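# Hook the cabinet door open with the post's hook

## Task

Swing the cabinet door open and fasten it there: the hook on the post must hang down with its tip passing through the eye on the door, and the free-standing cabinet must finish resting level on its base, or the job counts as failed.

## Robot and tools

Robot. Two Doosan M1013 arms, left_arm and right_arm, each carrying a Robotiq 2F-140 two-finger gripper with a wrist camera. A camera stand sits behind them. Base positions in the scene frame: left_arm at (-0.090, +0.604, 0) m, right_arm at (+0.090, -0.583, 0) m, both turned almost not at all about z.

Frames. Scene frame: origin at table-top height, halfway between the nominal bases; +z up, +x out over the table, left_arm on the +y side (not tied to image left/right). Results give positions, orientations (quat wxyz) and velocities in this frame. Commanded offsets, however, run along each arm's current Hand target axes. On the gripper, +z points out along the fingers and the fingers open and close along y. end_effector_position is the middle of the closed pads (pads 66 mm long); fingertips stick out about 33 mm past it when the gap is 40 mm or less, only 9 mm when wide open. Fingers can fold at a hinge if pushed, especially if gripped near the palm or pressed tip-first on a surface.

execute_actions(actions, cameras). actions is a list of actions; each action is a list of up to 15 rows, one row per 1/30 s step; a short action repeats its last row to 15 steps. Every row has 20 numbers in [-1, 1]: for left_arm dx, dy, dz, rx, ry, rz, gripper position, force_limit, speed, activate; then the same ten for right_arm. Both arms always appear in a row. The six pose numbers are offsets, not poses: measured from that arm's Hand target at the start of the action, along the Hand target's own axes; every row in the action refers to that same start, and a new action starts from the new Hand target, so a repeated offset keeps moving the arm. Scale: 1.0 = 0.6 m or 180 degrees; rx, ry, rz form one rotation vector. All zeros in the six means no new pose (though it re-requests the Hand target). Gripper position: +1 fully open (140 mm), about -0.8 pads touch, -1 closes until blocked. force_limit -1..+1 sets squeeze (roughly 14 N to 58 N with a slow close); speed -1..+1 sets finger speed (about 30 to 250 mm/s); both start at +1, and faster closes squeeze harder. activate stays 0; send 1 once only if fault reads 7 or 13. Always resend the gripper numbers you want kept, since 0 is a real command. cameras: list of names (cam_head_left, cam_head_right, cam_left_wrist, cam_right_wrist), ["all"], or []; images come with an empty actions list or when asked.

move(target, speed, blend, stop_force, zero, blocking, cameras). target is one 20-number row or a list of up to 15 rows, laid out as above; every row's offsets count from the same starting Hand targets, not from the previous row. The gripper travels a straight line, turning the short way. speed: m/s, 0.002 to 2, default 0.25 (turn rate twice that in rad/s), one value or one per target. blend: corner-rounding radius in m per target, default 0 (stop at each). stop_force: 10 to 80 N, shared by both arms; an arm's path ends when push against its travel exceeds it; unreliable when the gripper rotates or near stretched/straight-wrist poses; needs identical finger numbers in all rows. zero (only with stop_force): true re-zeros force first; false accumulates. blocking=false returns early and cannot combine with stop_force. Moves last at most 10 s and do not avoid obstacles. The result adds a move: line (done, off_target, moving, held, fault) and limits such as paced (pose clipped) or held (steps withheld).

wait(seconds 0 to 3600): lets time pass, no new commands. stop(): brakes a running move. zoom_image(camera, region=[x0, y0, x1, y1] in pixels, at most 504 by 504) enlarges part of the latest image of that camera. clear_fault(arm=left_arm or right_arm) clears a torque or force fault already reported. read_manual(section="licences") only gives licence text. finished_scene(scene=current number) ends the scene; call nothing after it in that reply.

Results. Per arm: end_effector_position (m), quaternion, velocities (omitted when joints are still), Hand target (last commanded pose after clipping; next offsets count from it; the gripper may rest a bit short, so send the gap as an offset), joint positions and torques, external joint torques, flange force in gripper axes, step readings. Gripper: object_status 0 moving, 1 blocked opening, 2 blocked closing (gripping), 3 reached target or pads met; position_measured in counts (3 open, about 75 = 100 mm, 139 = 60 mm, 200 = 20 mm, 230 pads together); fault 0 normal. Check for 2 after a close. To grip harder, raise force_limit and nudge position (-1 to -0.98).

Cautions. Orientation commands are clipped to 32 degrees from the current one per step. A 144 N outside force or a joint torque over its limit (waist/shoulder 309, elbow 145, wrist joints 40.9 N m) stops the arm until clear_fault. Too-fast tool motion also stops it. The arms are stiff: aiming even slightly past a firm contact can fault; approach slowly, with small stop_force, and back off after touching. Keep the arms apart (a clearance check exists but is imperfect; collisions between arms can end the scene). Avoid paths near an arm's own base, slams, hard shoves, drops, gripping a resting part hard, and overheating by long stretched holds (watch for MOTOR HOT). Do not tip the loose cabinet or knock anything off the table; the cabinet must stay flat on its base, and the door must stay hooked after release.

Each tool is called after "Emit:" as name(argument=value, ...) on one line, values as JSON.

## Session

Emit:
execute_actions(actions=[])

Scene clock: 0.00 s.
left_arm: end_effector_position=(+0.9330, +0.4924, +0.2340) position_measured=3 object_status=3 fault=0 end_effector_quat_wxyz=(+0.405, +0.619, -0.237, +0.630) | right_arm: end_effector_position=(+0.8911, -0.2975, +0.1028) position_measured=3 object_status=3 fault=0 end_effector_quat_wxyz=(+0.076, -0.607, +0.791, +0.001)
Joint positions: left_arm=[0.128 0.796 1.553 -2.014 1.32 3.802] | right_arm=[0.274 0.518 1.536 0.07 0.947 3.646]
Joint velocities: within noise
Joint torques (N m): no reading
External joint torques (N m): no reading
Flange force (N): no reading
Hand target: left_arm +0.9330, +0.4924, +0.2340; +0.405, +0.619, -0.237, +0.630 | right_arm +0.8911, -0.2975, +0.1028; +0.076, -0.607, +0.791, +0.001
Tool commands: left_gripper/position=+1.0 left_gripper/force_limit=+1.0 left_gripper/speed=+1.0 left_gripper/activate=+0.0 right_gripper/position=+1.0 right_gripper/force_limit=+1.0 right_gripper/speed=+1.0 right_gripper/activate=+0.0

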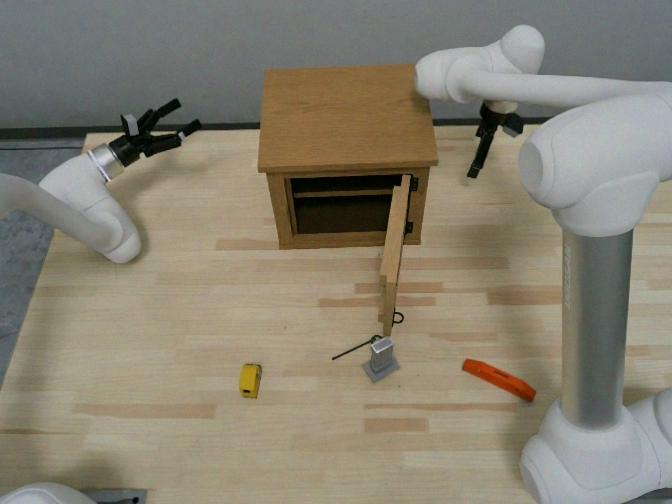

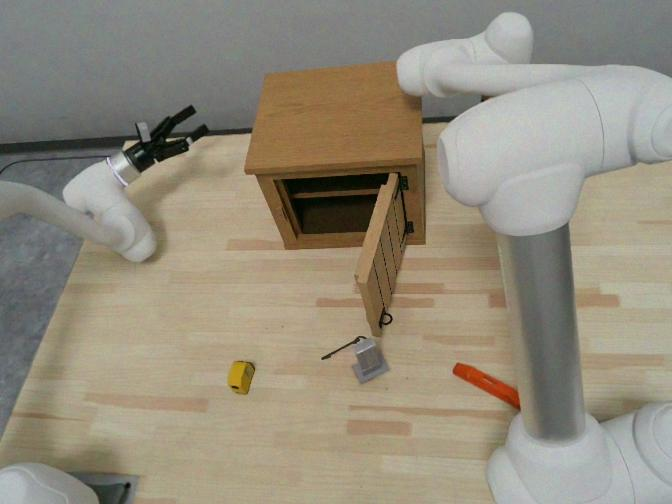

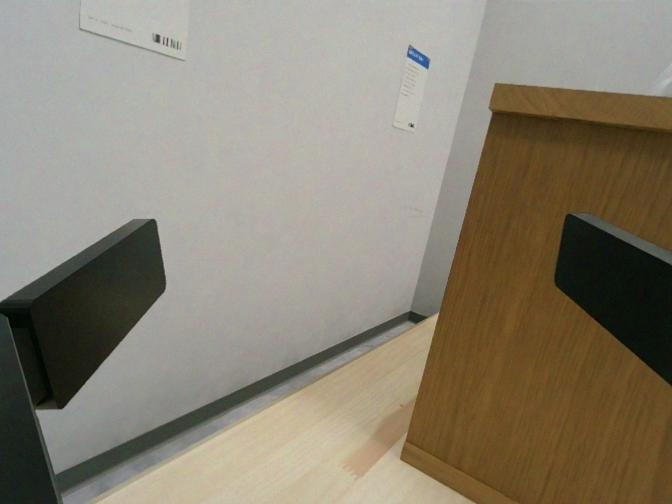

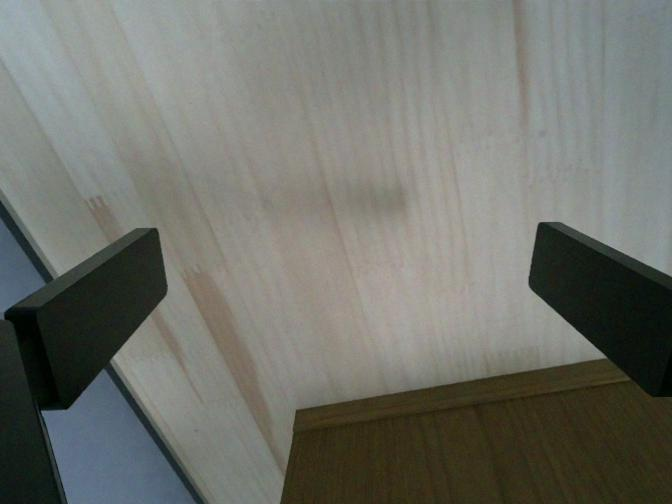

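Emit:
zoom_image(camera="cam_head_left", region=[310, 290, 450, 395])

Emit:
zoom_image(camera="cam_head_right", region=[300, 290, 440, 395])

Scaled by 3.600 from the camera's image (finer frame: 960x720).

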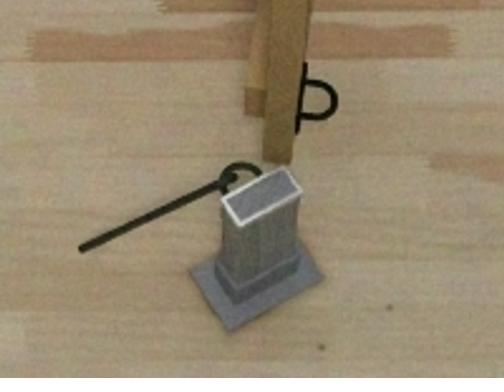

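Scaled by 3.600 from the camera's image (finer frame: 960x720).

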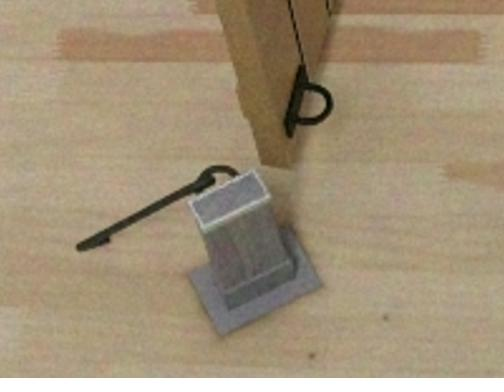

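Emit:
move(target=[[0,0,0,0,0,0,1,-1,-1,0,0.103,0.578,-0.57,0,0,0,1,-1,-1,0],[0,0,0,0,0,0,1,-1,-1,0,-0.095,0.803,-0.567,0,0,0,1,-1,-1,0]], blend=[0.05,0], speed=[0.4], cameras=["all"])

speed must be one number or one for each of the 2 targets, got a list of 1; nothing of the call was run

Emit:
move(target=[[0,0,0,0,0,0,1,-1,-1,0,0.103,0.578,-0.57,0,0,0,1,-1,-1,0],[0,0,0,0,0,0,1,-1,-1,0,-0.095,0.803,-0.567,0,0,0,1,-1,-1,0]], blend=[0.05,0], speed=0.4, cameras=["all"])

Scene clock: 56.67 s.
left_arm: end_effector_position=(+0.9330, +0.4924, +0.2340) position_measured=3 object_status=3 fault=0 end_effector_quat_wxyz=(+0.405, +0.619, -0.237, +0.630) | right_arm: end_effector_position=(+0.4019, -0.1478, +0.4017) position_measured=3 object_status=3 fault=0 end_effector_quat_wxyz=(+0.076, -0.607, +0.791, +0.001)
Joint positions: left_arm=[0.128 0.796 1.553 -2.014 1.32 3.802] | right_arm=[0.901 -0.116 1.755 -0.038 1.354 4.316]
Joint torques (N m): left_arm=[-1.3 -99.64 -28.36 -3.25 2 -0.89] | right_arm=[-2.07 -32.45 -40.64 4.13 -0.84 0.57]
External joint torques (N m): left_arm=[0.94 -4.17 -0.48 0.2 0.08 0.89] | right_arm=[2.13 1.83 -2.18 0.11 0.47 -0.58]
Flange force (N): left_arm=[3.2 4.5 -2.5] | right_arm=[-7.4 0.6 -3.6]
Hand target: left_arm +0.9330, +0.4924, +0.2340; +0.405, +0.619, -0.237, +0.630 | right_arm +0.4019, -0.1478, +0.4016; +0.076, -0.607, +0.791, +0.001
Off the commanded pose: left_arm 0.000 m, 0 deg | right_arm 0.000 m, 0 deg.
move: done; blend cut to 0 m at target 1

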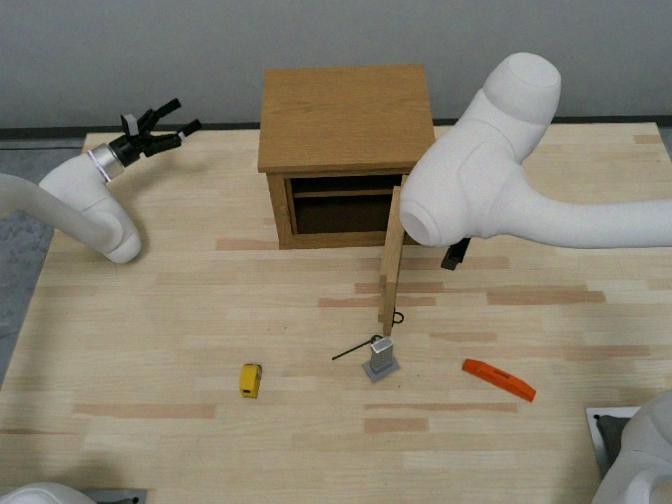

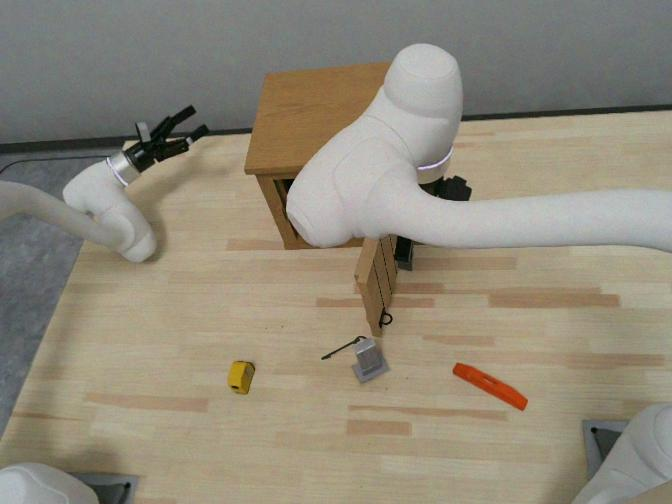

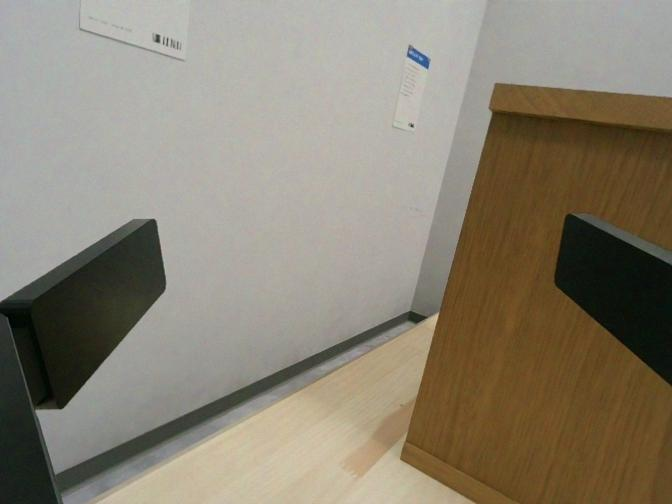

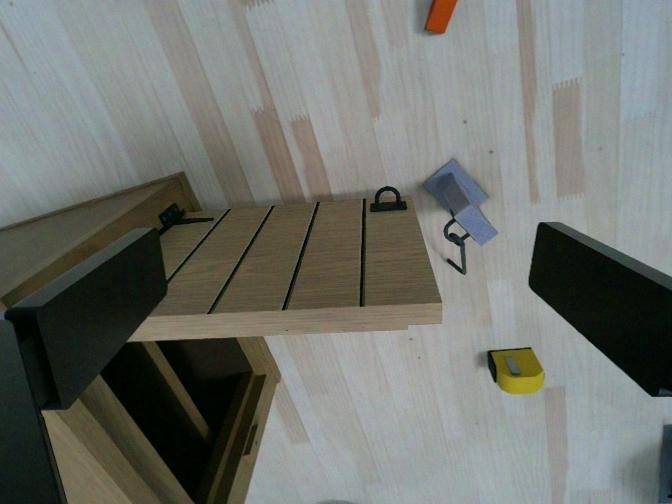

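Emit:
zoom_image(camera="cam_right_wrist", region=[340, 130, 540, 330])

Scaled by 2.520 from the camera's image (finer frame: 960x720).

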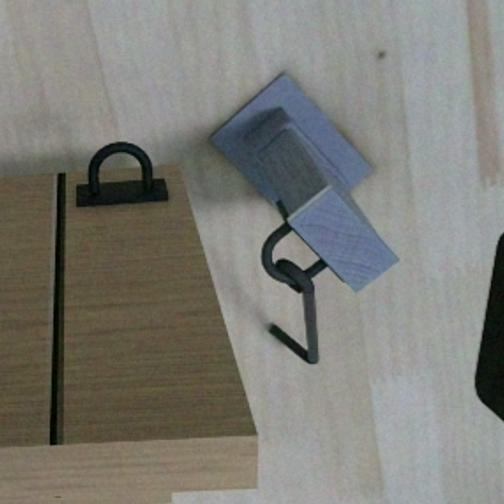

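Emit:
move(target=[-0.352,0.996,-0.14,-0.2,0,0,1,-1,-1,0,0.237,0.207,0.035,0,0,0,1,-1,-1,0], speed=0.35, cameras=["all"])

Emit:
zoom_image(camera="cam_left_wrist", region=[186, 150, 486, 350])

Emit:
zoom_image(camera="cam_right_wrist", region=[240, 100, 540, 400])

Scene clock: 157.87 s.
left_arm: end_effector_position=(+0.6262, +0.3171, +0.1829) position_measured=3 object_status=3 fault=0 end_effector_quat_wxyz=(+0.508, +0.538, -0.344, +0.579) | right_arm: end_effector_position=(+0.3024, -0.2142, +0.3694) position_measured=3 object_status=3 fault=0 end_effector_quat_wxyz=(+0.076, -0.607, +0.791, +0.001)
Joint positions: left_arm=[-0.028 0.69 2.026 -1.914 1.622 4.156] | right_arm=[1.001 -0.293 1.95 -0.053 1.341 4.419]
Joint torques (N m): left_arm=[-1.42 -37.55 -13.83 -0.13 2.45 -0.89] | right_arm=[-0.25 -14.31 -41.44 4.13 -0.85 0.2]
External joint torques (N m): left_arm=[1.33 -43.92 -0.76 -1.54 0.03 0.9] | right_arm=[0.12 2.02 -1.6 0.09 0.48 -0.2]
External joint torques when the fault began: left_arm=[10.08 -66.3 -26.34 -2.36 0.09 1.47]
Flange force (N): left_arm=[65.3 41.5 5.9] | right_arm=[-5.3 -1.5 -2.6]
Flange force when the fault began (N): left_arm=[103.9 9.9 8.1]
Hand target: left_arm +0.6262, +0.3171, +0.1829; +0.508, +0.538, -0.344, +0.579 (not the last commanded pose) | right_arm +0.3023, -0.2142, +0.3694; +0.076, -0.607, +0.791, +0.001 (not the last commanded pose)
Tool commands: left_gripper/position=+1.0 left_gripper/force_limit=-1.0 left_gripper/speed=-1.0 left_gripper/activate=+0.0 right_gripper/position=+1.0 right_gripper/force_limit=-1.0 right_gripper/speed=-1.0 right_gripper/activate=+0.0
Off the commanded pose: left_arm 0.282 m, 16 deg | right_arm 0.066 m, 0 deg.
FORCE FAULT: contact force on the left arm reached its limit, and that arm stopped. The contact can be on any part of that arm, not only on its tool. That arm's remaining commands of this call were not run. That arm is still stopped at the end of this call. While its stop runs, that arm takes no new command, but its gripper still runs the gripper command that each later call begins with.
CLEAR FAULT: the left arm stays stopped until you call clear_fault(arm="left_arm").
move: fault (left_arm), off_target (right_arm; braked at the fault stop of left_arm)

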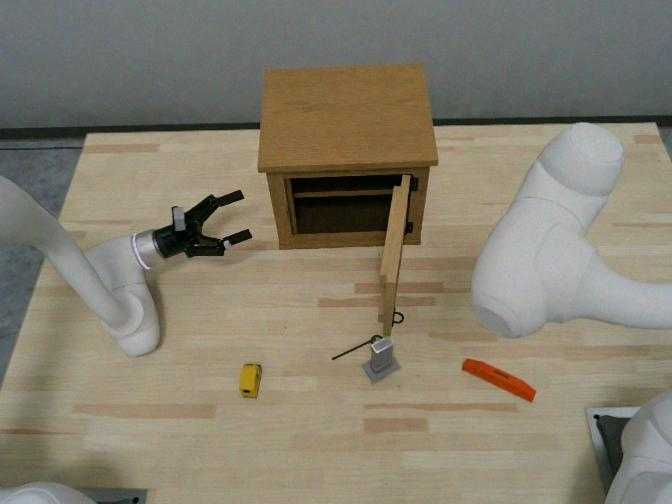

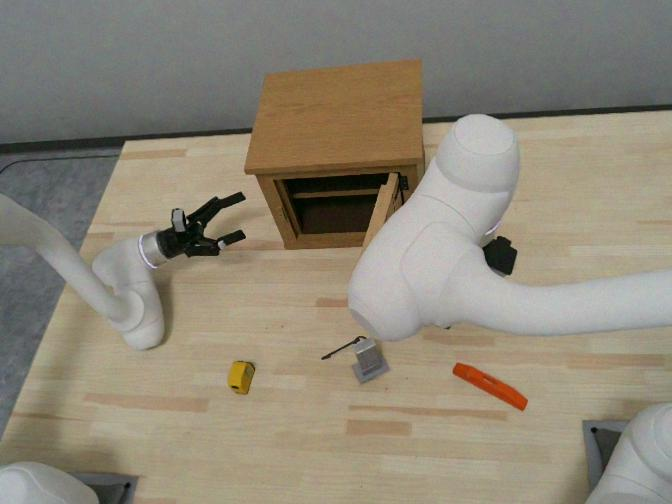

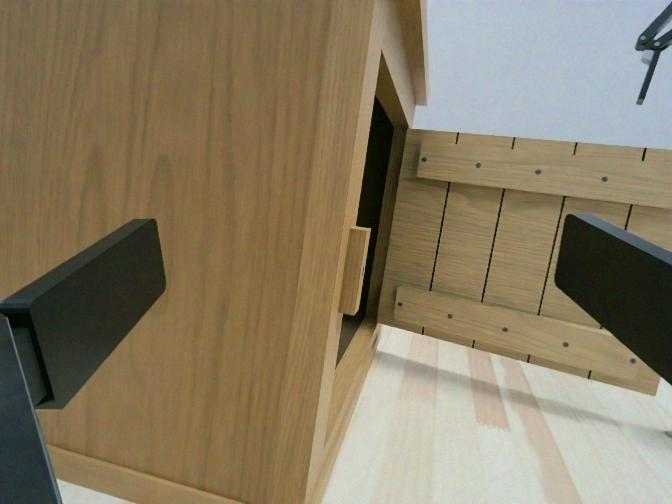

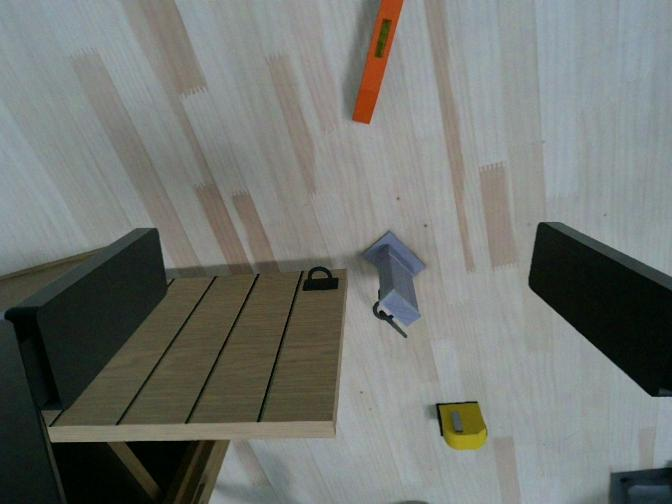

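Scaled by 1.680 from the camera's image (finer frame: 960x720).

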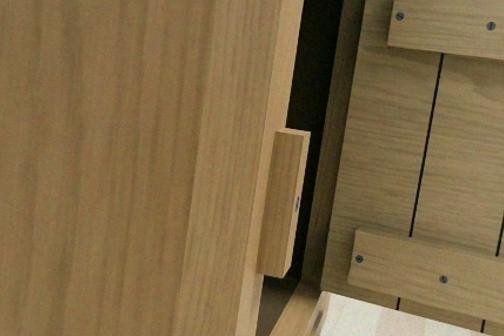

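Scaled by 1.680 from the camera's image (finer frame: 960x720).

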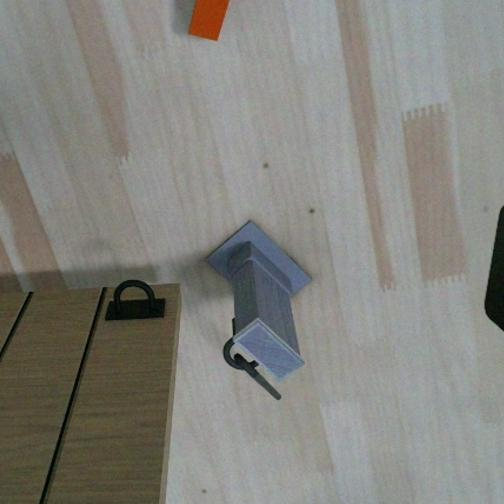

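Emit:
clear_fault(arm="left_arm")

Emit:
move(target=[[0.25,0,0,0,0,0,1,-1,-1,0,-0.118,-0.135,0.312,0,0,0,-0.8,-1,0,0],[0.25,0,0,0,0,0,1,-1,-1,0,-0.428,-0.11,0.347,0,0,0,-0.8,-1,0,0],[0.25,0,0,0,0,0,1,-1,-1,0,-0.118,-0.135,0.312,0,0,0,-0.8,-1,0,0]], speed=[0.25,0.08,0.2], cameras=["all"])

Scene clock: 244.50 s.
left_arm: end_effector_position=(+0.6262, +0.3171, +0.1829) position_measured=3 object_status=3 fault=0 end_effector_quat_wxyz=(+0.508, +0.538, -0.344, +0.579) | right_arm: end_effector_position=(+0.3023, -0.2142, +0.3694) position_measured=3 object_status=3 fault=0 end_effector_quat_wxyz=(+0.076, -0.607, +0.791, +0.001)
Joint positions: left_arm=[-0.028 0.69 2.026 -1.914 1.622 4.156] | right_arm=[1.001 -0.293 1.95 -0.053 1.341 4.419]
Joint torques (N m): left_arm=[-1.58 -37.57 -13.54 -0.12 2.43 -0.89] | right_arm=[-2.11 -14.6 -40.92 4.11 -0.8 0.6]
External joint torques (N m): left_arm=[1.55 -43.76 -0.98 -1.54 0.05 0.89] | right_arm=[1.91 2.41 -2 0.09 0.44 -0.6]
Flange force (N): left_arm=[65.1 40.8 5.6] | right_arm=[-7.6 1.7 -3.2]
Hand target: left_arm +0.6262, +0.3171, +0.1829; +0.508, +0.538, -0.344, +0.579 (not the last commanded pose) | right_arm +0.3023, -0.2142, +0.3694; +0.076, -0.607, +0.791, +0.001 (not the last commanded pose)
Tool commands: left_gripper/position=+1.0 left_gripper/force_limit=-1.0 left_gripper/speed=-1.0 left_gripper/activate=+0.0 right_gripper/position=+1.0 right_gripper/force_limit=-1.0 right_gripper/speed=-1.0 right_gripper/activate=+0.0
Off the commanded pose: left_arm 0.282 m, 16 deg | right_arm 0.066 m, 0 deg.
FORCE FAULT, CONTINUED: the left arm's stop, for the force fault that an earlier result reported, is over. The rest of the stop counts as 1 of the actions that you can send in this scene; the call itself counts as one more. That arm's target is now where it stood when the stop ended, not its last command. That arm accepts commands again.
CLEAR FAULT: your call cleared the left arm's force fault. If the contact force or a joint's load stays at its limit, that arm stops again.

Scene clock: 249.83 s.
left_arm: end_effector_position=(+0.6402, +0.3497, +0.3287) position_measured=3 object_status=3 fault=0 end_effector_quat_wxyz=(+0.508, +0.538, -0.344, +0.579) | right_arm: end_effector_position=(+0.4205, -0.1500, +0.2004) position_measured=229 object_status=3 fault=0 end_effector_quat_wxyz=(+0.076, -0.607, +0.791, +0.001)
Joint positions: left_arm=[0.024 0.485 1.975 -1.876 1.566 3.904] | right_arm=[0.869 -0.013 2.035 -0.039 0.971 4.298]
Joint torques (N m): left_arm=[-1.43 -69.66 -23.7 -2.66 2.05 -0.87] | right_arm=[-1.59 -39 -36.62 3.78 -0.81 0.58]
External joint torques (N m): left_arm=[1.47 -3.66 -0.55 0.19 0.08 0.88] | right_arm=[1.59 1.77 -2.16 0.06 0.42 -0.59]
Flange force (N): left_arm=[3.7 3.7 -2.2] | right_arm=[-6.9 -0.7 -1.2]
Hand target: left_arm +0.6402, +0.3497, +0.3287; +0.508, +0.538, -0.344, +0.579 | right_arm +0.4204, -0.1500, +0.2004; +0.076, -0.607, +0.791, +0.001
Off the commanded pose: left_arm 0.000 m, 0 deg | right_arm 0.000 m, 0 deg.
move: done

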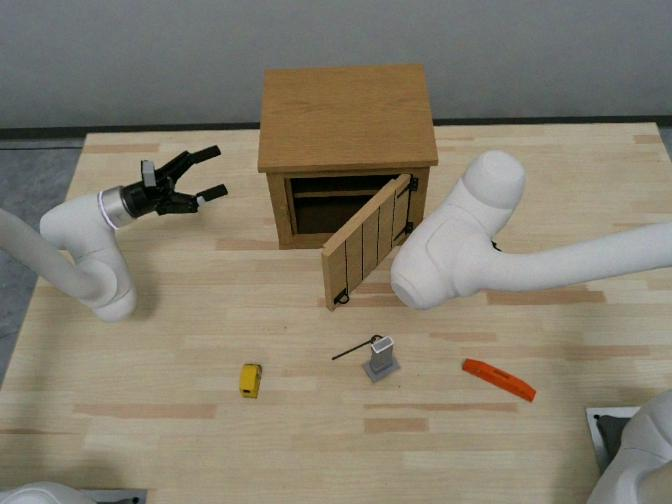

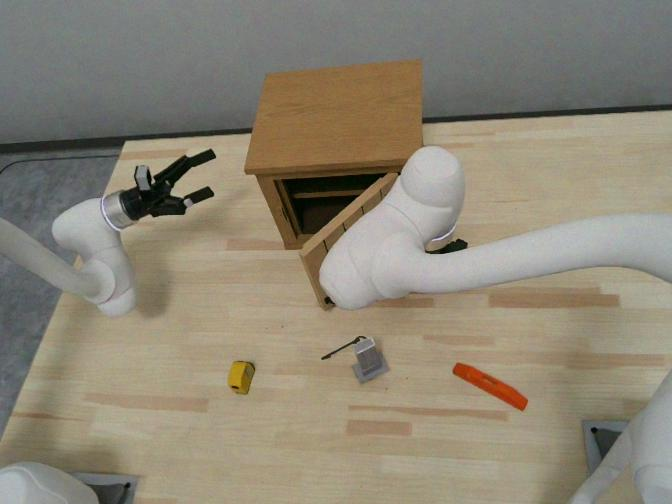

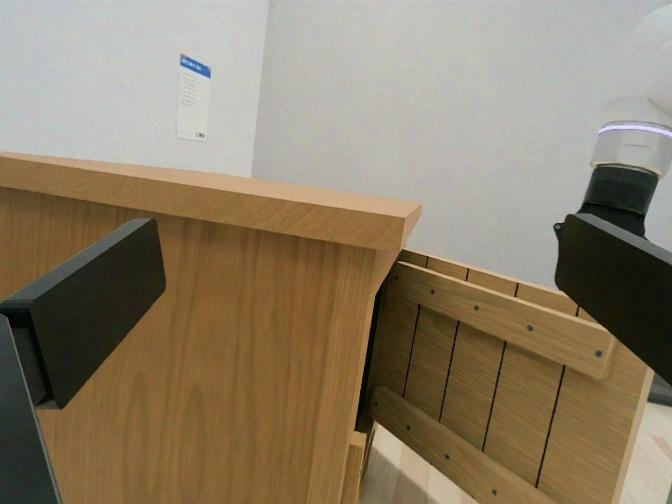

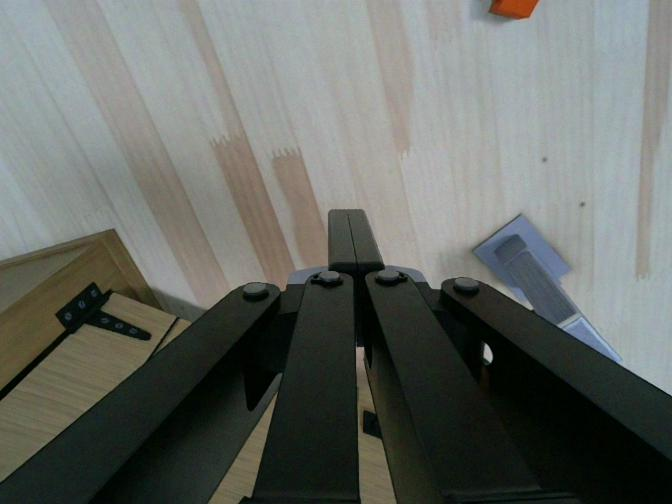

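Emit:
move(target=[0,0,0,0,0,0,1,-1,-1,0,-0.073,0.143,-0.257,0,0,0,0.3,-1,0,0], cameras=["cam_right_wrist","cam_head_left"])

Emit:
zoom_image(camera="cam_right_wrist", region=[240, 150, 540, 450])

Emit:
zoom_image(camera="cam_head_left", region=[310, 280, 430, 390])

Scene clock: 265.93 s.
left_arm: end_effector_position=(+0.6402, +0.3497, +0.3287) position_measured=3 object_status=3 fault=0 end_effector_quat_wxyz=(+0.508, +0.538, -0.344, +0.579) | right_arm: end_effector_position=(+0.3306, -0.0999, +0.3502) position_measured=91 object_status=3 fault=0 end_effector_quat_wxyz=(+0.076, -0.607, +0.791, +0.001)
Joint positions: left_arm=[0.024 0.485 1.975 -1.876 1.566 3.904] | right_arm=[1.077 -0.094 1.828 -0.065 1.268 4.502]
Joint torques (N m): left_arm=[-1.26 -69.87 -23.73 -2.64 2.06 -0.85] | right_arm=[-2.62 -34.2 -40.52 4.05 -0.72 0.68]
External joint torques (N m): left_arm=[1.25 -3.57 -0.54 0.16 0.08 0.86] | right_arm=[2.34 1.83 -1.75 0.05 0.38 -0.68]
Flange force (N): left_arm=[3.5 3.7 -1.9] | right_arm=[-6.6 2.2 -2.5]
Hand target: left_arm +0.6402, +0.3497, +0.3287; +0.508, +0.538, -0.344, +0.579 | right_arm +0.3305, -0.0999, +0.3503; +0.076, -0.607, +0.791, +0.001
Off the commanded pose: left_arm 0.000 m, 0 deg | right_arm 0.000 m, 0 deg.
move: done
Images, in order (width x height): cam_head_left 672x504, cam_right_wrist 672x504.

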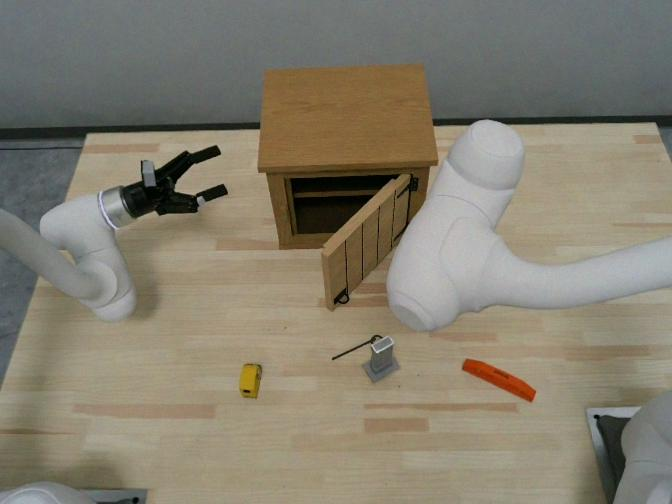

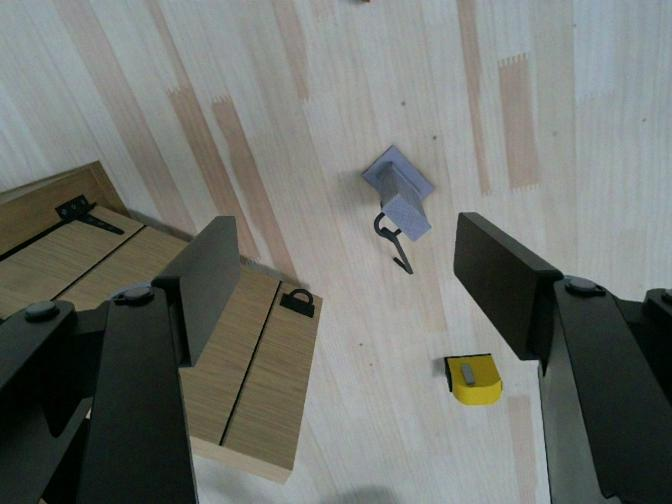

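Scaled by 1.680 from the camera's image (finer frame: 960x720).

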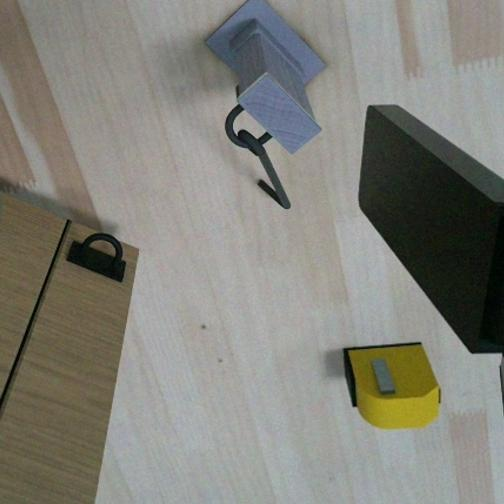

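Scaled by 4.200 from the camera's image (finer frame: 960x720).

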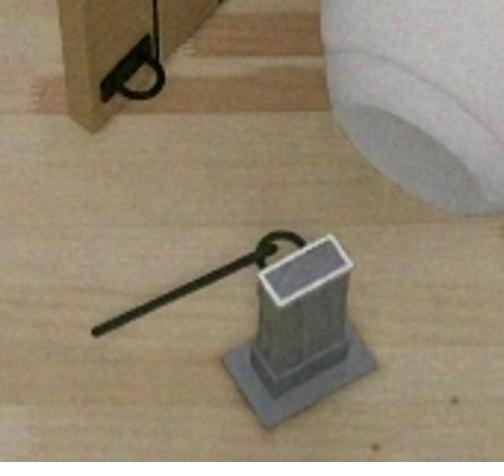

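Emit:
move(target=[0,0,0,0,0,0,1,-1,-1,0,-0.288,0.193,0.395,0.093,0.212,-0.168,-0.1,-1,0,0], cameras=["all"])

Emit:
zoom_image(camera="cam_right_wrist", region=[186, 100, 486, 400])

Scene clock: 332.67 s.
left_arm: end_effector_position=(+0.6402, +0.3497, +0.3287) position_measured=3 object_status=3 fault=0 end_effector_quat_wxyz=(+0.508, +0.538, -0.344, +0.579) | right_arm: end_effector_position=(+0.2913, +0.1187, +0.1265) position_measured=141 object_status=3 fault=0 end_effector_quat_wxyz=(+0.100, +0.738, -0.582, +0.326)
Joint positions: left_arm=[0.024 0.485 1.975 -1.876 1.566 3.904] | right_arm=[1.434 0.668 1.381 -0.446 1.639 4.443]
Joint torques (N m): left_arm=[-1.4 -69.83 -23.72 -2.72 2.08 -0.85] | right_arm=[-2.27 -102.8 -33.19 2.4 0.89 0.51]
External joint torques (N m): left_arm=[1.42 -3.53 -0.72 0.23 0.05 0.86] | right_arm=[2.64 1.86 -2.45 0.05 0.58 -0.53]
Flange force (N): left_arm=[3.7 3.2 -2.1] | right_arm=[-7.5 -1.7 -7.1]
Hand target: left_arm +0.6402, +0.3497, +0.3287; +0.508, +0.538, -0.344, +0.579 | right_arm +0.2913, +0.1188, +0.1264; +0.100, +0.738, -0.582, +0.326
Off the commanded pose: left_arm 0.000 m, 0 deg | right_arm 0.000 m, 0 deg.
move: done

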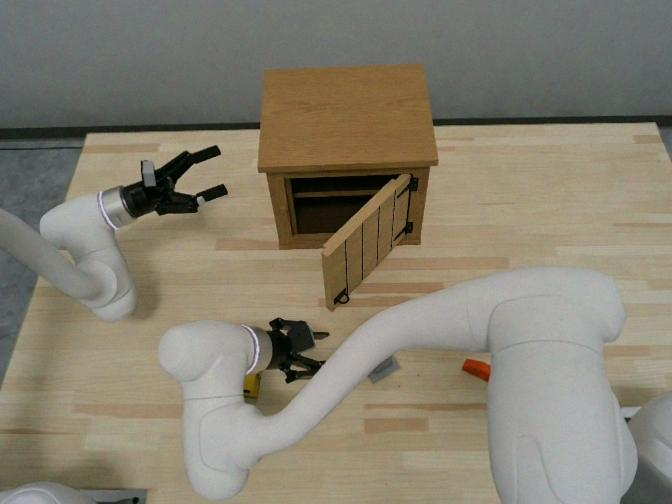

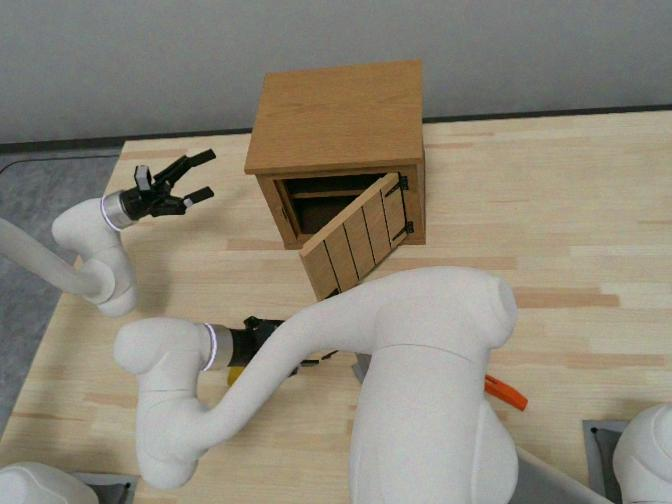

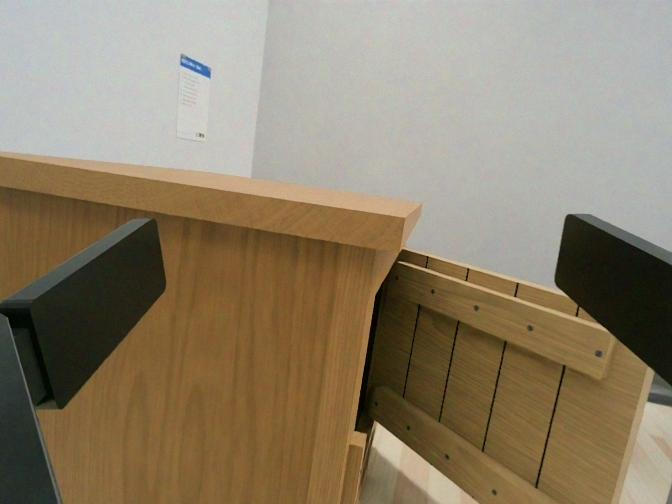

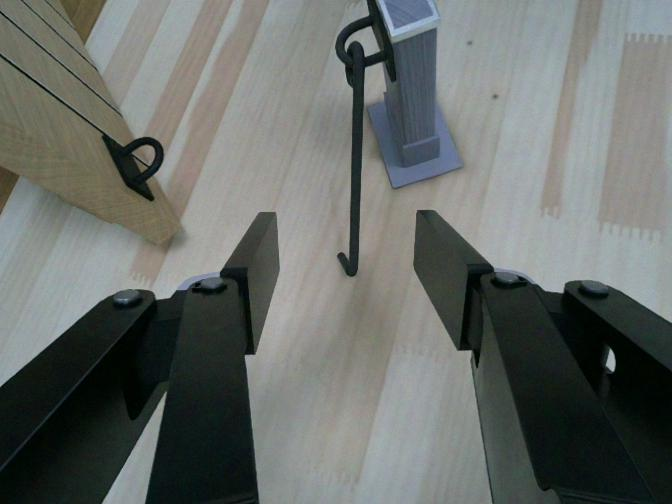

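Scaled by 1.680 from the camera's image (finer frame: 960x720).

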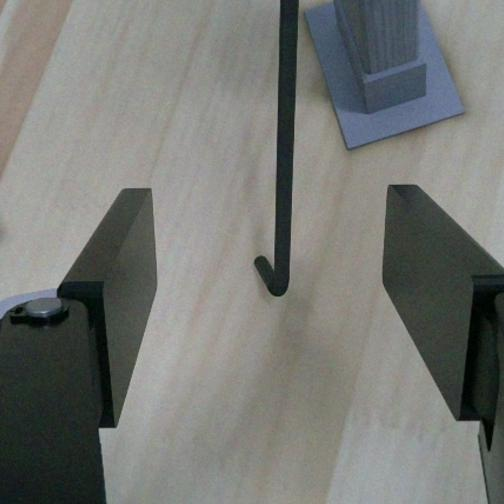

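Emit:
move(target=[[0,0,0,0,0,0,1,-1,-1,0,0,0,0.133,0,0,0,-0.1,-1,0,0],[0,0,0,0,0,0,1,-1,-1,0,0,0,0.133,0,0,0,-1,-1,-1,0]], speed=0.12, cameras=["cam_right_wrist"])

Scene clock: 351.93 s.
left_arm: end_effector_position=(+0.6402, +0.3497, +0.3287) position_measured=3 object_status=3 fault=0 end_effector_quat_wxyz=(+0.508, +0.538, -0.344, +0.579) | right_arm: end_effector_position=(+0.3204, +0.0767, +0.0652) position_measured=218 object_status=0 fault=0 end_effector_quat_wxyz=(+0.100, +0.738, -0.582, +0.326)
Joint positions: left_arm=[0.024 0.485 1.975 -1.876 1.566 3.904] | right_arm=[1.394 0.666 1.513 -0.467 1.507 4.469]
Joint torques (N m): left_arm=[-1.11 -69.86 -23.76 -2.64 2.05 -0.84] | right_arm=[-3.45 -99.04 -31.05 1.58 0.39 0.29]
External joint torques (N m): left_arm=[1.37 -3.61 -0.76 0.15 0.09 0.85] | right_arm=[3.18 1.55 -1.57 0.57 1.12 -0.31]
Flange force (N): left_arm=[3.7 3.2 -1.9] | right_arm=[-6.0 0.5 -6.1]
Hand target: left_arm +0.6402, +0.3497, +0.3287; +0.508, +0.538, -0.344, +0.579 | right_arm +0.3204, +0.0767, +0.0652; +0.100, +0.738, -0.582, +0.326
Off the commanded pose: left_arm 0.000 m, 0 deg | right_arm 0.000 m, 0 deg.
move: done

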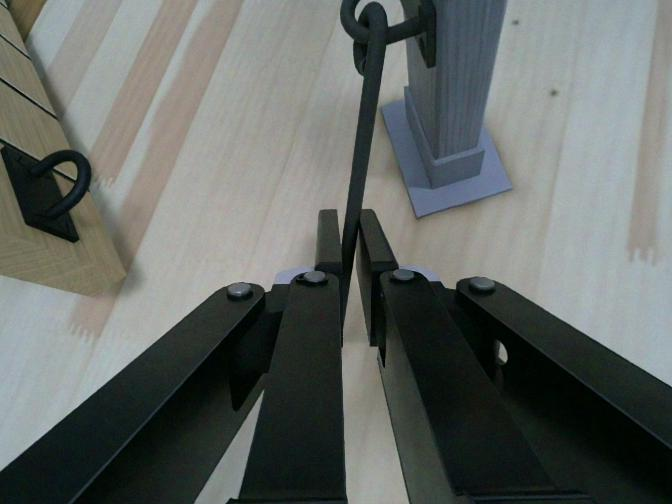

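Emit:
move(target=[[0,0,0,0,0,0,1,-1,-1,0,0.052,-0.083,-0.037,-0.0975,-0.148,0.182,-1,-1,-1,0],[0,0,0,0,0,0,1,-1,-1,0,0.149,-0.125,-0.02,-0.195,-0.296,0.364,-1,-1,-1,0]], speed=0.08, blend=[0.01,0], cameras=["all"])

Emit:
zoom_image(camera="cam_head_left", region=[300, 260, 420, 380])

Scene clock: 405.93 s.
left_arm: end_effector_position=(+0.6402, +0.3497, +0.3287) position_measured=3 object_status=3 fault=0 end_effector_quat_wxyz=(+0.508, +0.538, -0.344, +0.579) | right_arm: end_effector_position=(+0.3951, +0.0347, +0.1452) position_measured=219 object_status=2 fault=0 end_effector_quat_wxyz=(+0.138, -0.325, +0.916, +0.189)
Joint positions: left_arm=[0.024 0.485 1.975 -1.876 1.566 3.904] | right_arm=[0.995 0.138 2.053 0.261 0.51 4.831]
Joint torques (N m): left_arm=[-1.6 -69.87 -23.72 -2.63 2.11 -0.86] | right_arm=[-2.28 -53.21 -35.13 3.64 -1.6 0.69]
External joint torques (N m): left_arm=[1.58 -3.45 -0.55 0.15 0.03 0.86] | right_arm=[2.22 2.29 -1.44 0.11 0.5 -0.68]
Flange force (N): left_arm=[3.5 3.4 -2.3] | right_arm=[-4.1 3.2 3.7]
Hand target: left_arm +0.6402, +0.3497, +0.3287; +0.508, +0.538, -0.344, +0.579 | right_arm +0.3951, +0.0347, +0.1452; +0.138, -0.325, +0.916, +0.189
Off the commanded pose: left_arm 0.000 m, 0 deg | right_arm 0.000 m, 0 deg.
move: done (path cut at 10 s); path passed 1 of 2 targets

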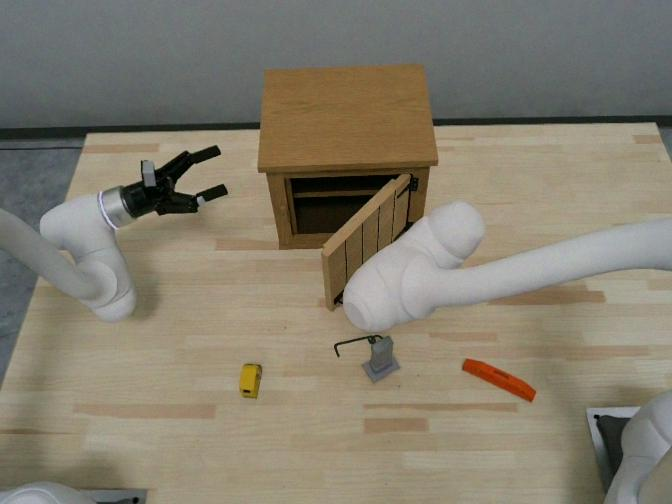

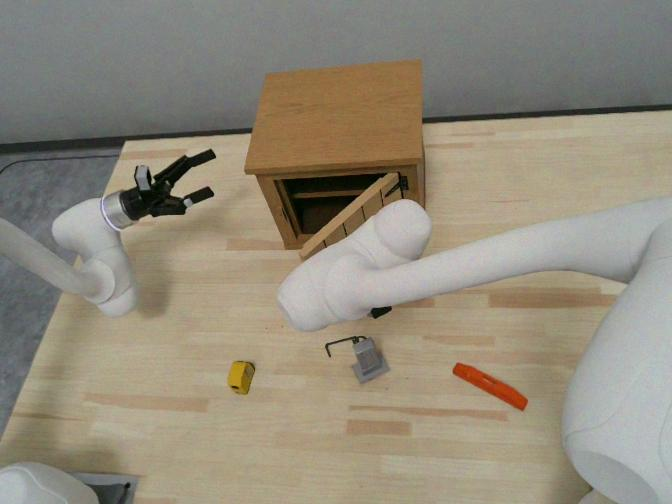

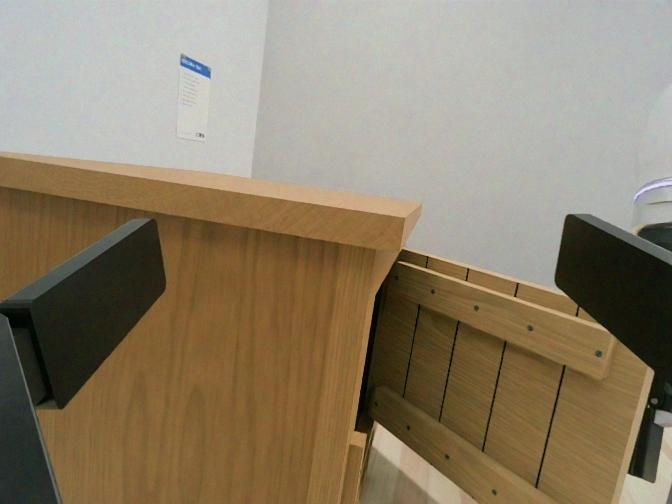

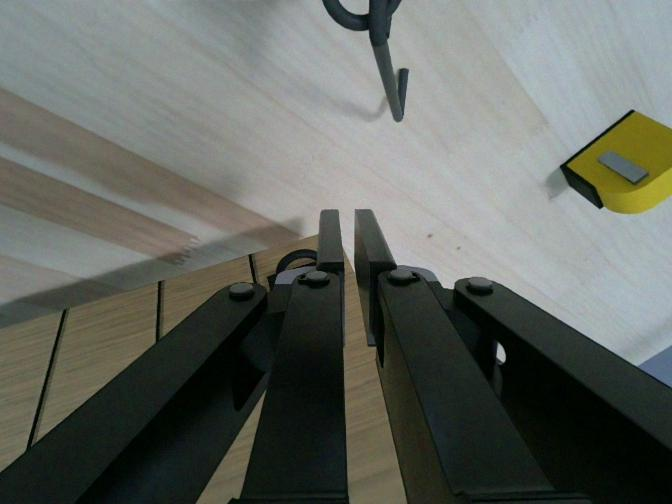

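Scaled by 4.200 from the camera's image (finer frame: 960x720).

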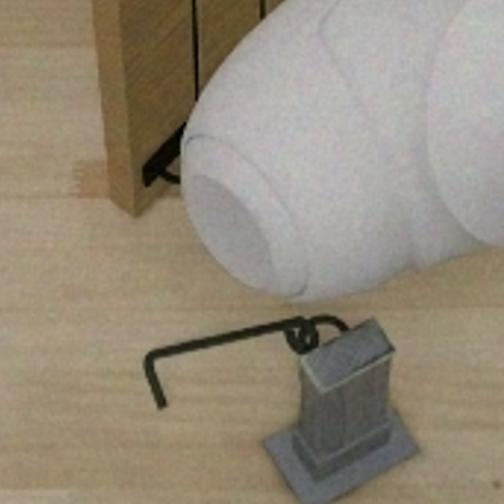

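Emit:
move(target=[[0,0,0,0,0,0,1,-1,-1,0,0.008,0.128,-0.144,0.058,0.183,-0.097,-0.25,-1,0,0],[0,0,0,0,0,0,1,-1,-1,0,-0.024,0.128,0.099,0.116,0.367,-0.194,-0.25,-1,0,0]], blend=[0.02,0], speed=0.2, cameras=["cam_head_left","cam_right_wrist","cam_head_right"])

Emit:
zoom_image(camera="cam_right_wrist", region=[186, 100, 486, 400])

Scene clock: 482.43 s.
left_arm: end_effector_position=(+0.6402, +0.3497, +0.3287) position_measured=3 object_status=3 fault=0 end_effector_quat_wxyz=(+0.508, +0.538, -0.344, +0.579) | right_arm: end_effector_position=(+0.3638, +0.1234, +0.1174) position_measured=160 object_status=3 fault=0 end_effector_quat_wxyz=(-0.274, -0.589, +0.728, -0.220)
Joint positions: left_arm=[0.024 0.485 1.975 -1.876 1.566 3.904] | right_arm=[1.195 0.822 1.127 -0.109 1.902 4.554]
Joint torques (N m): left_arm=[-1.72 -70.18 -23.7 -2.67 2.06 -0.87] | right_arm=[-2.22 -118.51 -35.74 3.68 1.45 0.56]
External joint torques (N m): left_arm=[1.66 -2.97 -0.68 0.18 0.07 0.87] | right_arm=[1.94 3.58 -1.99 0.11 0.41 -0.56]
Flange force (N): left_arm=[3.0 2.5 -2.5] | right_arm=[-10.0 -0.1 -8.3]
Hand target: left_arm +0.6402, +0.3497, +0.3287; +0.508, +0.538, -0.344, +0.579 | right_arm +0.3638, +0.1234, +0.1173; -0.274, -0.589, +0.728, -0.220
Off the commanded pose: left_arm 0.000 m, 0 deg | right_arm 0.000 m, 0 deg.
move: done
Images, in order (width x height): cam_head_left 672x504, cam_head_right 672x504, cam_right_wrist 672x504.

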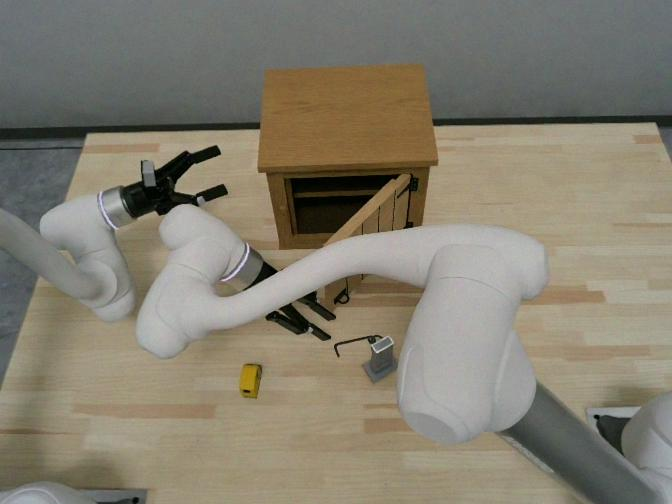

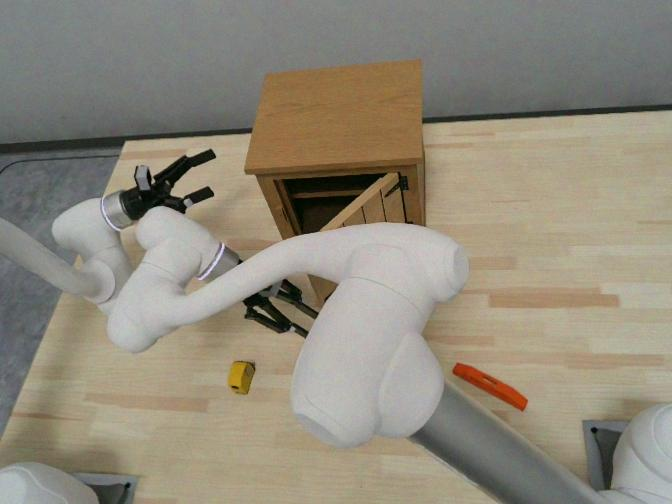

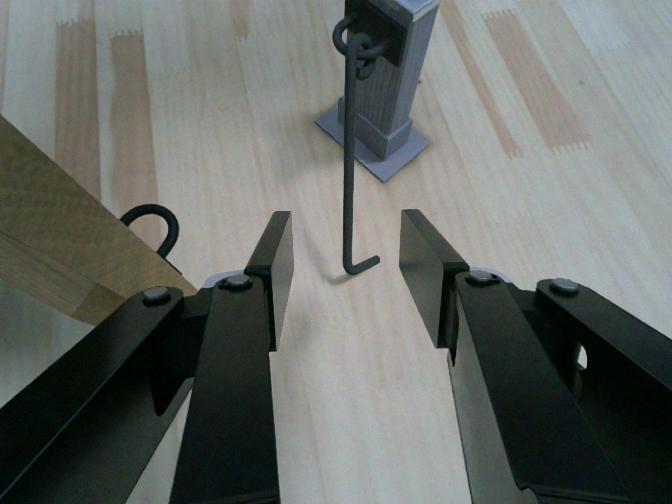

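Scaled by 1.680 from the camera's image (finer frame: 960x720).

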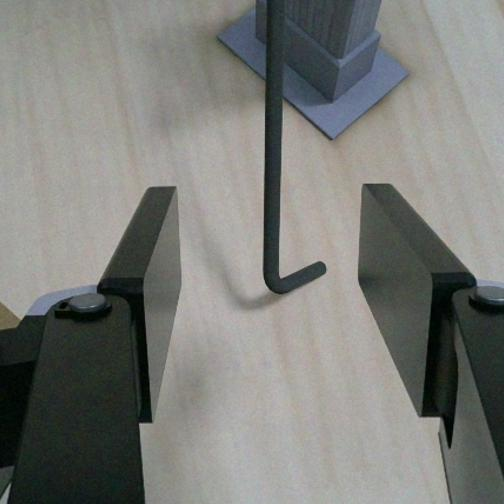

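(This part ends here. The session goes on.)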